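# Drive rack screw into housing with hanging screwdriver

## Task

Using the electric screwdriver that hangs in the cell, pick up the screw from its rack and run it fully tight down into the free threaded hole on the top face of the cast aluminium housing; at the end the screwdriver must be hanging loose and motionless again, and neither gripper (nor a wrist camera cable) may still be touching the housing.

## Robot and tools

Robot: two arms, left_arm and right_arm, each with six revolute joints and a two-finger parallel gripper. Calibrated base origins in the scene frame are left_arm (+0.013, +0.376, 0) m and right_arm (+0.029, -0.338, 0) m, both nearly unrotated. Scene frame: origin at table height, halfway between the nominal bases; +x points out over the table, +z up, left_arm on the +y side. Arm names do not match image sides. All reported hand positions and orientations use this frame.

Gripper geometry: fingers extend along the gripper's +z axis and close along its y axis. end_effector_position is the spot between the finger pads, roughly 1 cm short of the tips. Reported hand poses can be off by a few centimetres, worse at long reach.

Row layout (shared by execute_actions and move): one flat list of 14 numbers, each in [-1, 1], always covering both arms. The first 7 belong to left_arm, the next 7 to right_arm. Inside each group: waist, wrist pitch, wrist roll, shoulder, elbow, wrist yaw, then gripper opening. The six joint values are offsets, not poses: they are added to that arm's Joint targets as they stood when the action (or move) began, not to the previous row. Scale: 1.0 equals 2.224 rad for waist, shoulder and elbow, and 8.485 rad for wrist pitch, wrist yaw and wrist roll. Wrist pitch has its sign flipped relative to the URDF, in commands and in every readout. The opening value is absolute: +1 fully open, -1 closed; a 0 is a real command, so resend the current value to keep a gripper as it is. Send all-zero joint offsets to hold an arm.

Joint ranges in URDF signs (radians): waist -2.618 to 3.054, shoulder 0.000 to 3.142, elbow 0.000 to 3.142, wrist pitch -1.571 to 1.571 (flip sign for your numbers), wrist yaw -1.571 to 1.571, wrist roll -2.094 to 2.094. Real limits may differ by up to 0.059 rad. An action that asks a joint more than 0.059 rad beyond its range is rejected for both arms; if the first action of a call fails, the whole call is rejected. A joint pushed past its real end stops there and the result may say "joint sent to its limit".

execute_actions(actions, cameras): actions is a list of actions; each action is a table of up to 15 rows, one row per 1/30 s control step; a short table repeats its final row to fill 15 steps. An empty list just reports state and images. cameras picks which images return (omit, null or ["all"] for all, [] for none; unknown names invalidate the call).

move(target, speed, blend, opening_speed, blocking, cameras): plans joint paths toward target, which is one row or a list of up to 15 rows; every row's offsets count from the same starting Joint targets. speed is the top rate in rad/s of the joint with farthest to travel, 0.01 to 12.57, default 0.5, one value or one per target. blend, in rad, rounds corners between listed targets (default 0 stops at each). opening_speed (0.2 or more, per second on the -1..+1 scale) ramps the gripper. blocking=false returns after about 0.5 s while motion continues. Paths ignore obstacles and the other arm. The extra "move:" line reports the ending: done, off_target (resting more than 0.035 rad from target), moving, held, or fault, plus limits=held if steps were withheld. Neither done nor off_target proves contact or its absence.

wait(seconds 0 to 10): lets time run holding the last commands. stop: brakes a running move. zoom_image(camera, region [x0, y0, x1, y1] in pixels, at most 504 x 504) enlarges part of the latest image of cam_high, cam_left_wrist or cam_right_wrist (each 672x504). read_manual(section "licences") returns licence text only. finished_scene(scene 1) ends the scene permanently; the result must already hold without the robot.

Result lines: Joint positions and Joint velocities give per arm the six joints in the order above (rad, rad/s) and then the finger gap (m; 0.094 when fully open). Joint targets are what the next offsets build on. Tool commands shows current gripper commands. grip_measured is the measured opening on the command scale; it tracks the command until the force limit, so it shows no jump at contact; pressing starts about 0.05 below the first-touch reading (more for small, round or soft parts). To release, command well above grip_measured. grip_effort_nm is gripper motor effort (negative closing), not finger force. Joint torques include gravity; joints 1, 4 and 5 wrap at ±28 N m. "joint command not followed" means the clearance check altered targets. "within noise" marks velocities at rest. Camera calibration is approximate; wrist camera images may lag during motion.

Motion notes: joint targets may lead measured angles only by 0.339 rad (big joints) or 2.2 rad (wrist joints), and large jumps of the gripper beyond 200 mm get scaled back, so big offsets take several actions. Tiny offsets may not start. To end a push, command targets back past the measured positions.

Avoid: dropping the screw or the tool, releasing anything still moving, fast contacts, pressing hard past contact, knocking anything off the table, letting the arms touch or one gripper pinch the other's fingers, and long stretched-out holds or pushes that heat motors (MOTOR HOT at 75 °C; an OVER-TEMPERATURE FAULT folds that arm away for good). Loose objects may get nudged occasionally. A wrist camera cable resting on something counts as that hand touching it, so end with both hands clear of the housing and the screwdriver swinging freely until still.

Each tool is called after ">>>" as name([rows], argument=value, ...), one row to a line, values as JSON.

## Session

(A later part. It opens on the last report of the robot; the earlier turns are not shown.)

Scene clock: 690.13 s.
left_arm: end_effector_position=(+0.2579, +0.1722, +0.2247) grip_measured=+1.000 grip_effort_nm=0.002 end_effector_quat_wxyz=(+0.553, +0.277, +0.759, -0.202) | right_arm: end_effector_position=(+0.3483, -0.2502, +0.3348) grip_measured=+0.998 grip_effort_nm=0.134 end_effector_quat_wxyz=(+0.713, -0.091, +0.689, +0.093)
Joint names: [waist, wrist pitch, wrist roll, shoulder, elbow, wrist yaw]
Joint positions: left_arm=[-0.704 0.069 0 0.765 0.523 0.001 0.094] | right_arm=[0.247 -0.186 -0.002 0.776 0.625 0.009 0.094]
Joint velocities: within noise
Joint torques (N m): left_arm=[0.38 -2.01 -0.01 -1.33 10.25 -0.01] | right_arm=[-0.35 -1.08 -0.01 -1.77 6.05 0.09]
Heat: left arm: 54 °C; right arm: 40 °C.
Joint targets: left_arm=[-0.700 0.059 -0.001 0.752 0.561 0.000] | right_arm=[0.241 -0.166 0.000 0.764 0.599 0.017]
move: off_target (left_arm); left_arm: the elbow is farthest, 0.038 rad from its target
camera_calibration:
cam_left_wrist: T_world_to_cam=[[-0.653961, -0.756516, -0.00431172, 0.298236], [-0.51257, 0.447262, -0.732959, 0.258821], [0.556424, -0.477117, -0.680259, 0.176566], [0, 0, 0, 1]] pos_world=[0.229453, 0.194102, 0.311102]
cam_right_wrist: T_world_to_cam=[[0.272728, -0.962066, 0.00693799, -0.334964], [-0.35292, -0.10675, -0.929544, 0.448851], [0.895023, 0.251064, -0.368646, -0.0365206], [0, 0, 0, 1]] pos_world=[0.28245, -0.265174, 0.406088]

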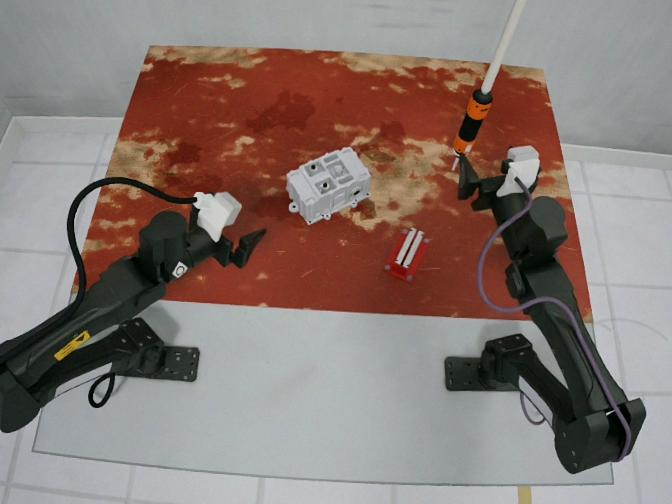

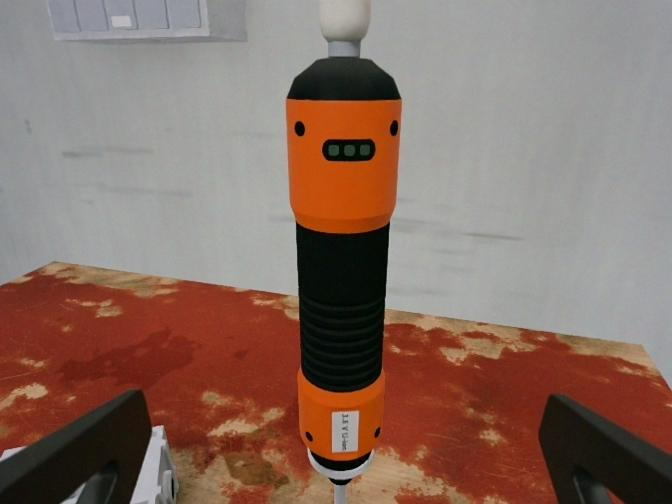

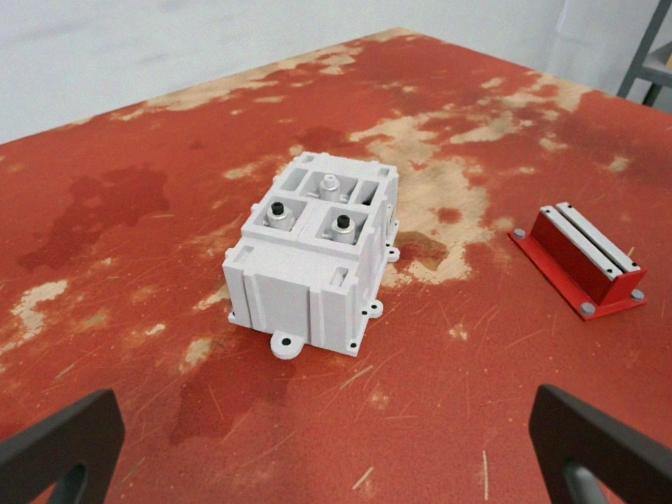

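>>> zoom_image(camera="cam_right_wrist", region=[250, 155, 390, 255])

>>> wait(seconds=2, cameras=["cam_left_wrist"])

Scaled by 3.600 from the camera's 672x504 image, which has a finer 960x720 frame.

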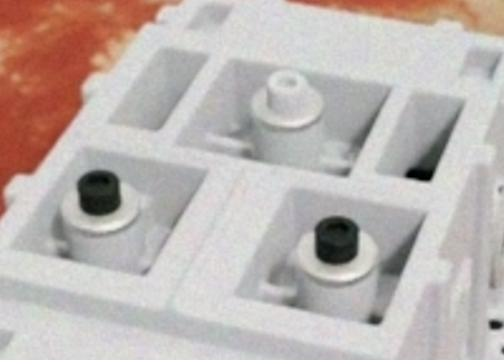

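Scene clock: 696.00 s.
left_arm: end_effector_position=(+0.2579, +0.1722, +0.2247) grip_measured=+1.000 grip_effort_nm=-0.002 end_effector_quat_wxyz=(+0.553, +0.277, +0.759, -0.202) | right_arm: end_effector_position=(+0.3483, -0.2502, +0.3346) grip_measured=+0.998 grip_effort_nm=0.129 end_effector_quat_wxyz=(+0.713, -0.091, +0.689, +0.093)
Joint names: [waist, wrist pitch, wrist roll, shoulder, elbow, wrist yaw]
Joint positions: left_arm=[-0.704 0.069 0 0.765 0.523 0.001 0.094] | right_arm=[0.247 -0.185 -0.002 0.776 0.625 0.009 0.094]
Joint velocities: within noise
Joint torques (N m): left_arm=[0.39 -2 -0.02 -1.36 10.26 -0.01] | right_arm=[-0.51 -1.05 0.01 -1.63 6.11 0.07]
Heat: left arm: 54 °C; right arm: 39 °C.
Joint targets: left_arm=[-0.700 0.059 -0.001 0.752 0.561 0.000] | right_arm=[0.241 -0.166 0.000 0.764 0.599 0.017]
Tool commands: left_gripper/opening=+1.0 right_gripper/opening=+1.0
wait: 2.00 s; at rest from the start
camera_calibration:
cam_left_wrist: T_world_to_cam=[[-0.653961, -0.756516, -0.00431172, 0.298236], [-0.51257, 0.447262, -0.732959, 0.258821], [0.556424, -0.477117, -0.680259, 0.176566], [0, 0, 0, 1]] pos_world=[0.229453, 0.194102, 0.311102]
Images, in order (width x height): cam_left_wrist 672x504.

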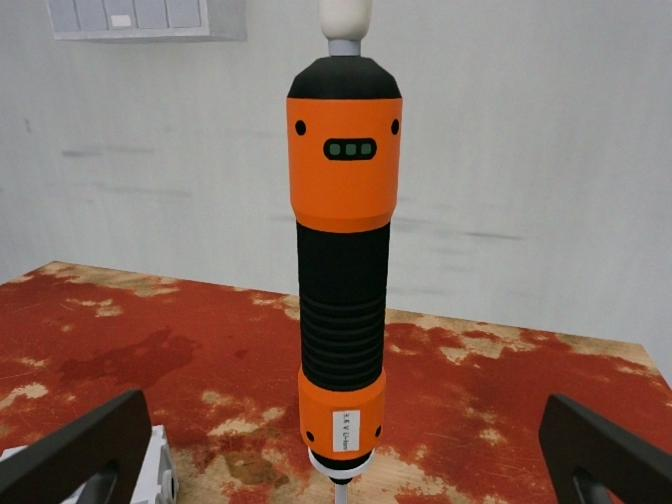

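>>> finished_scene()

The scene is finished: the task was done.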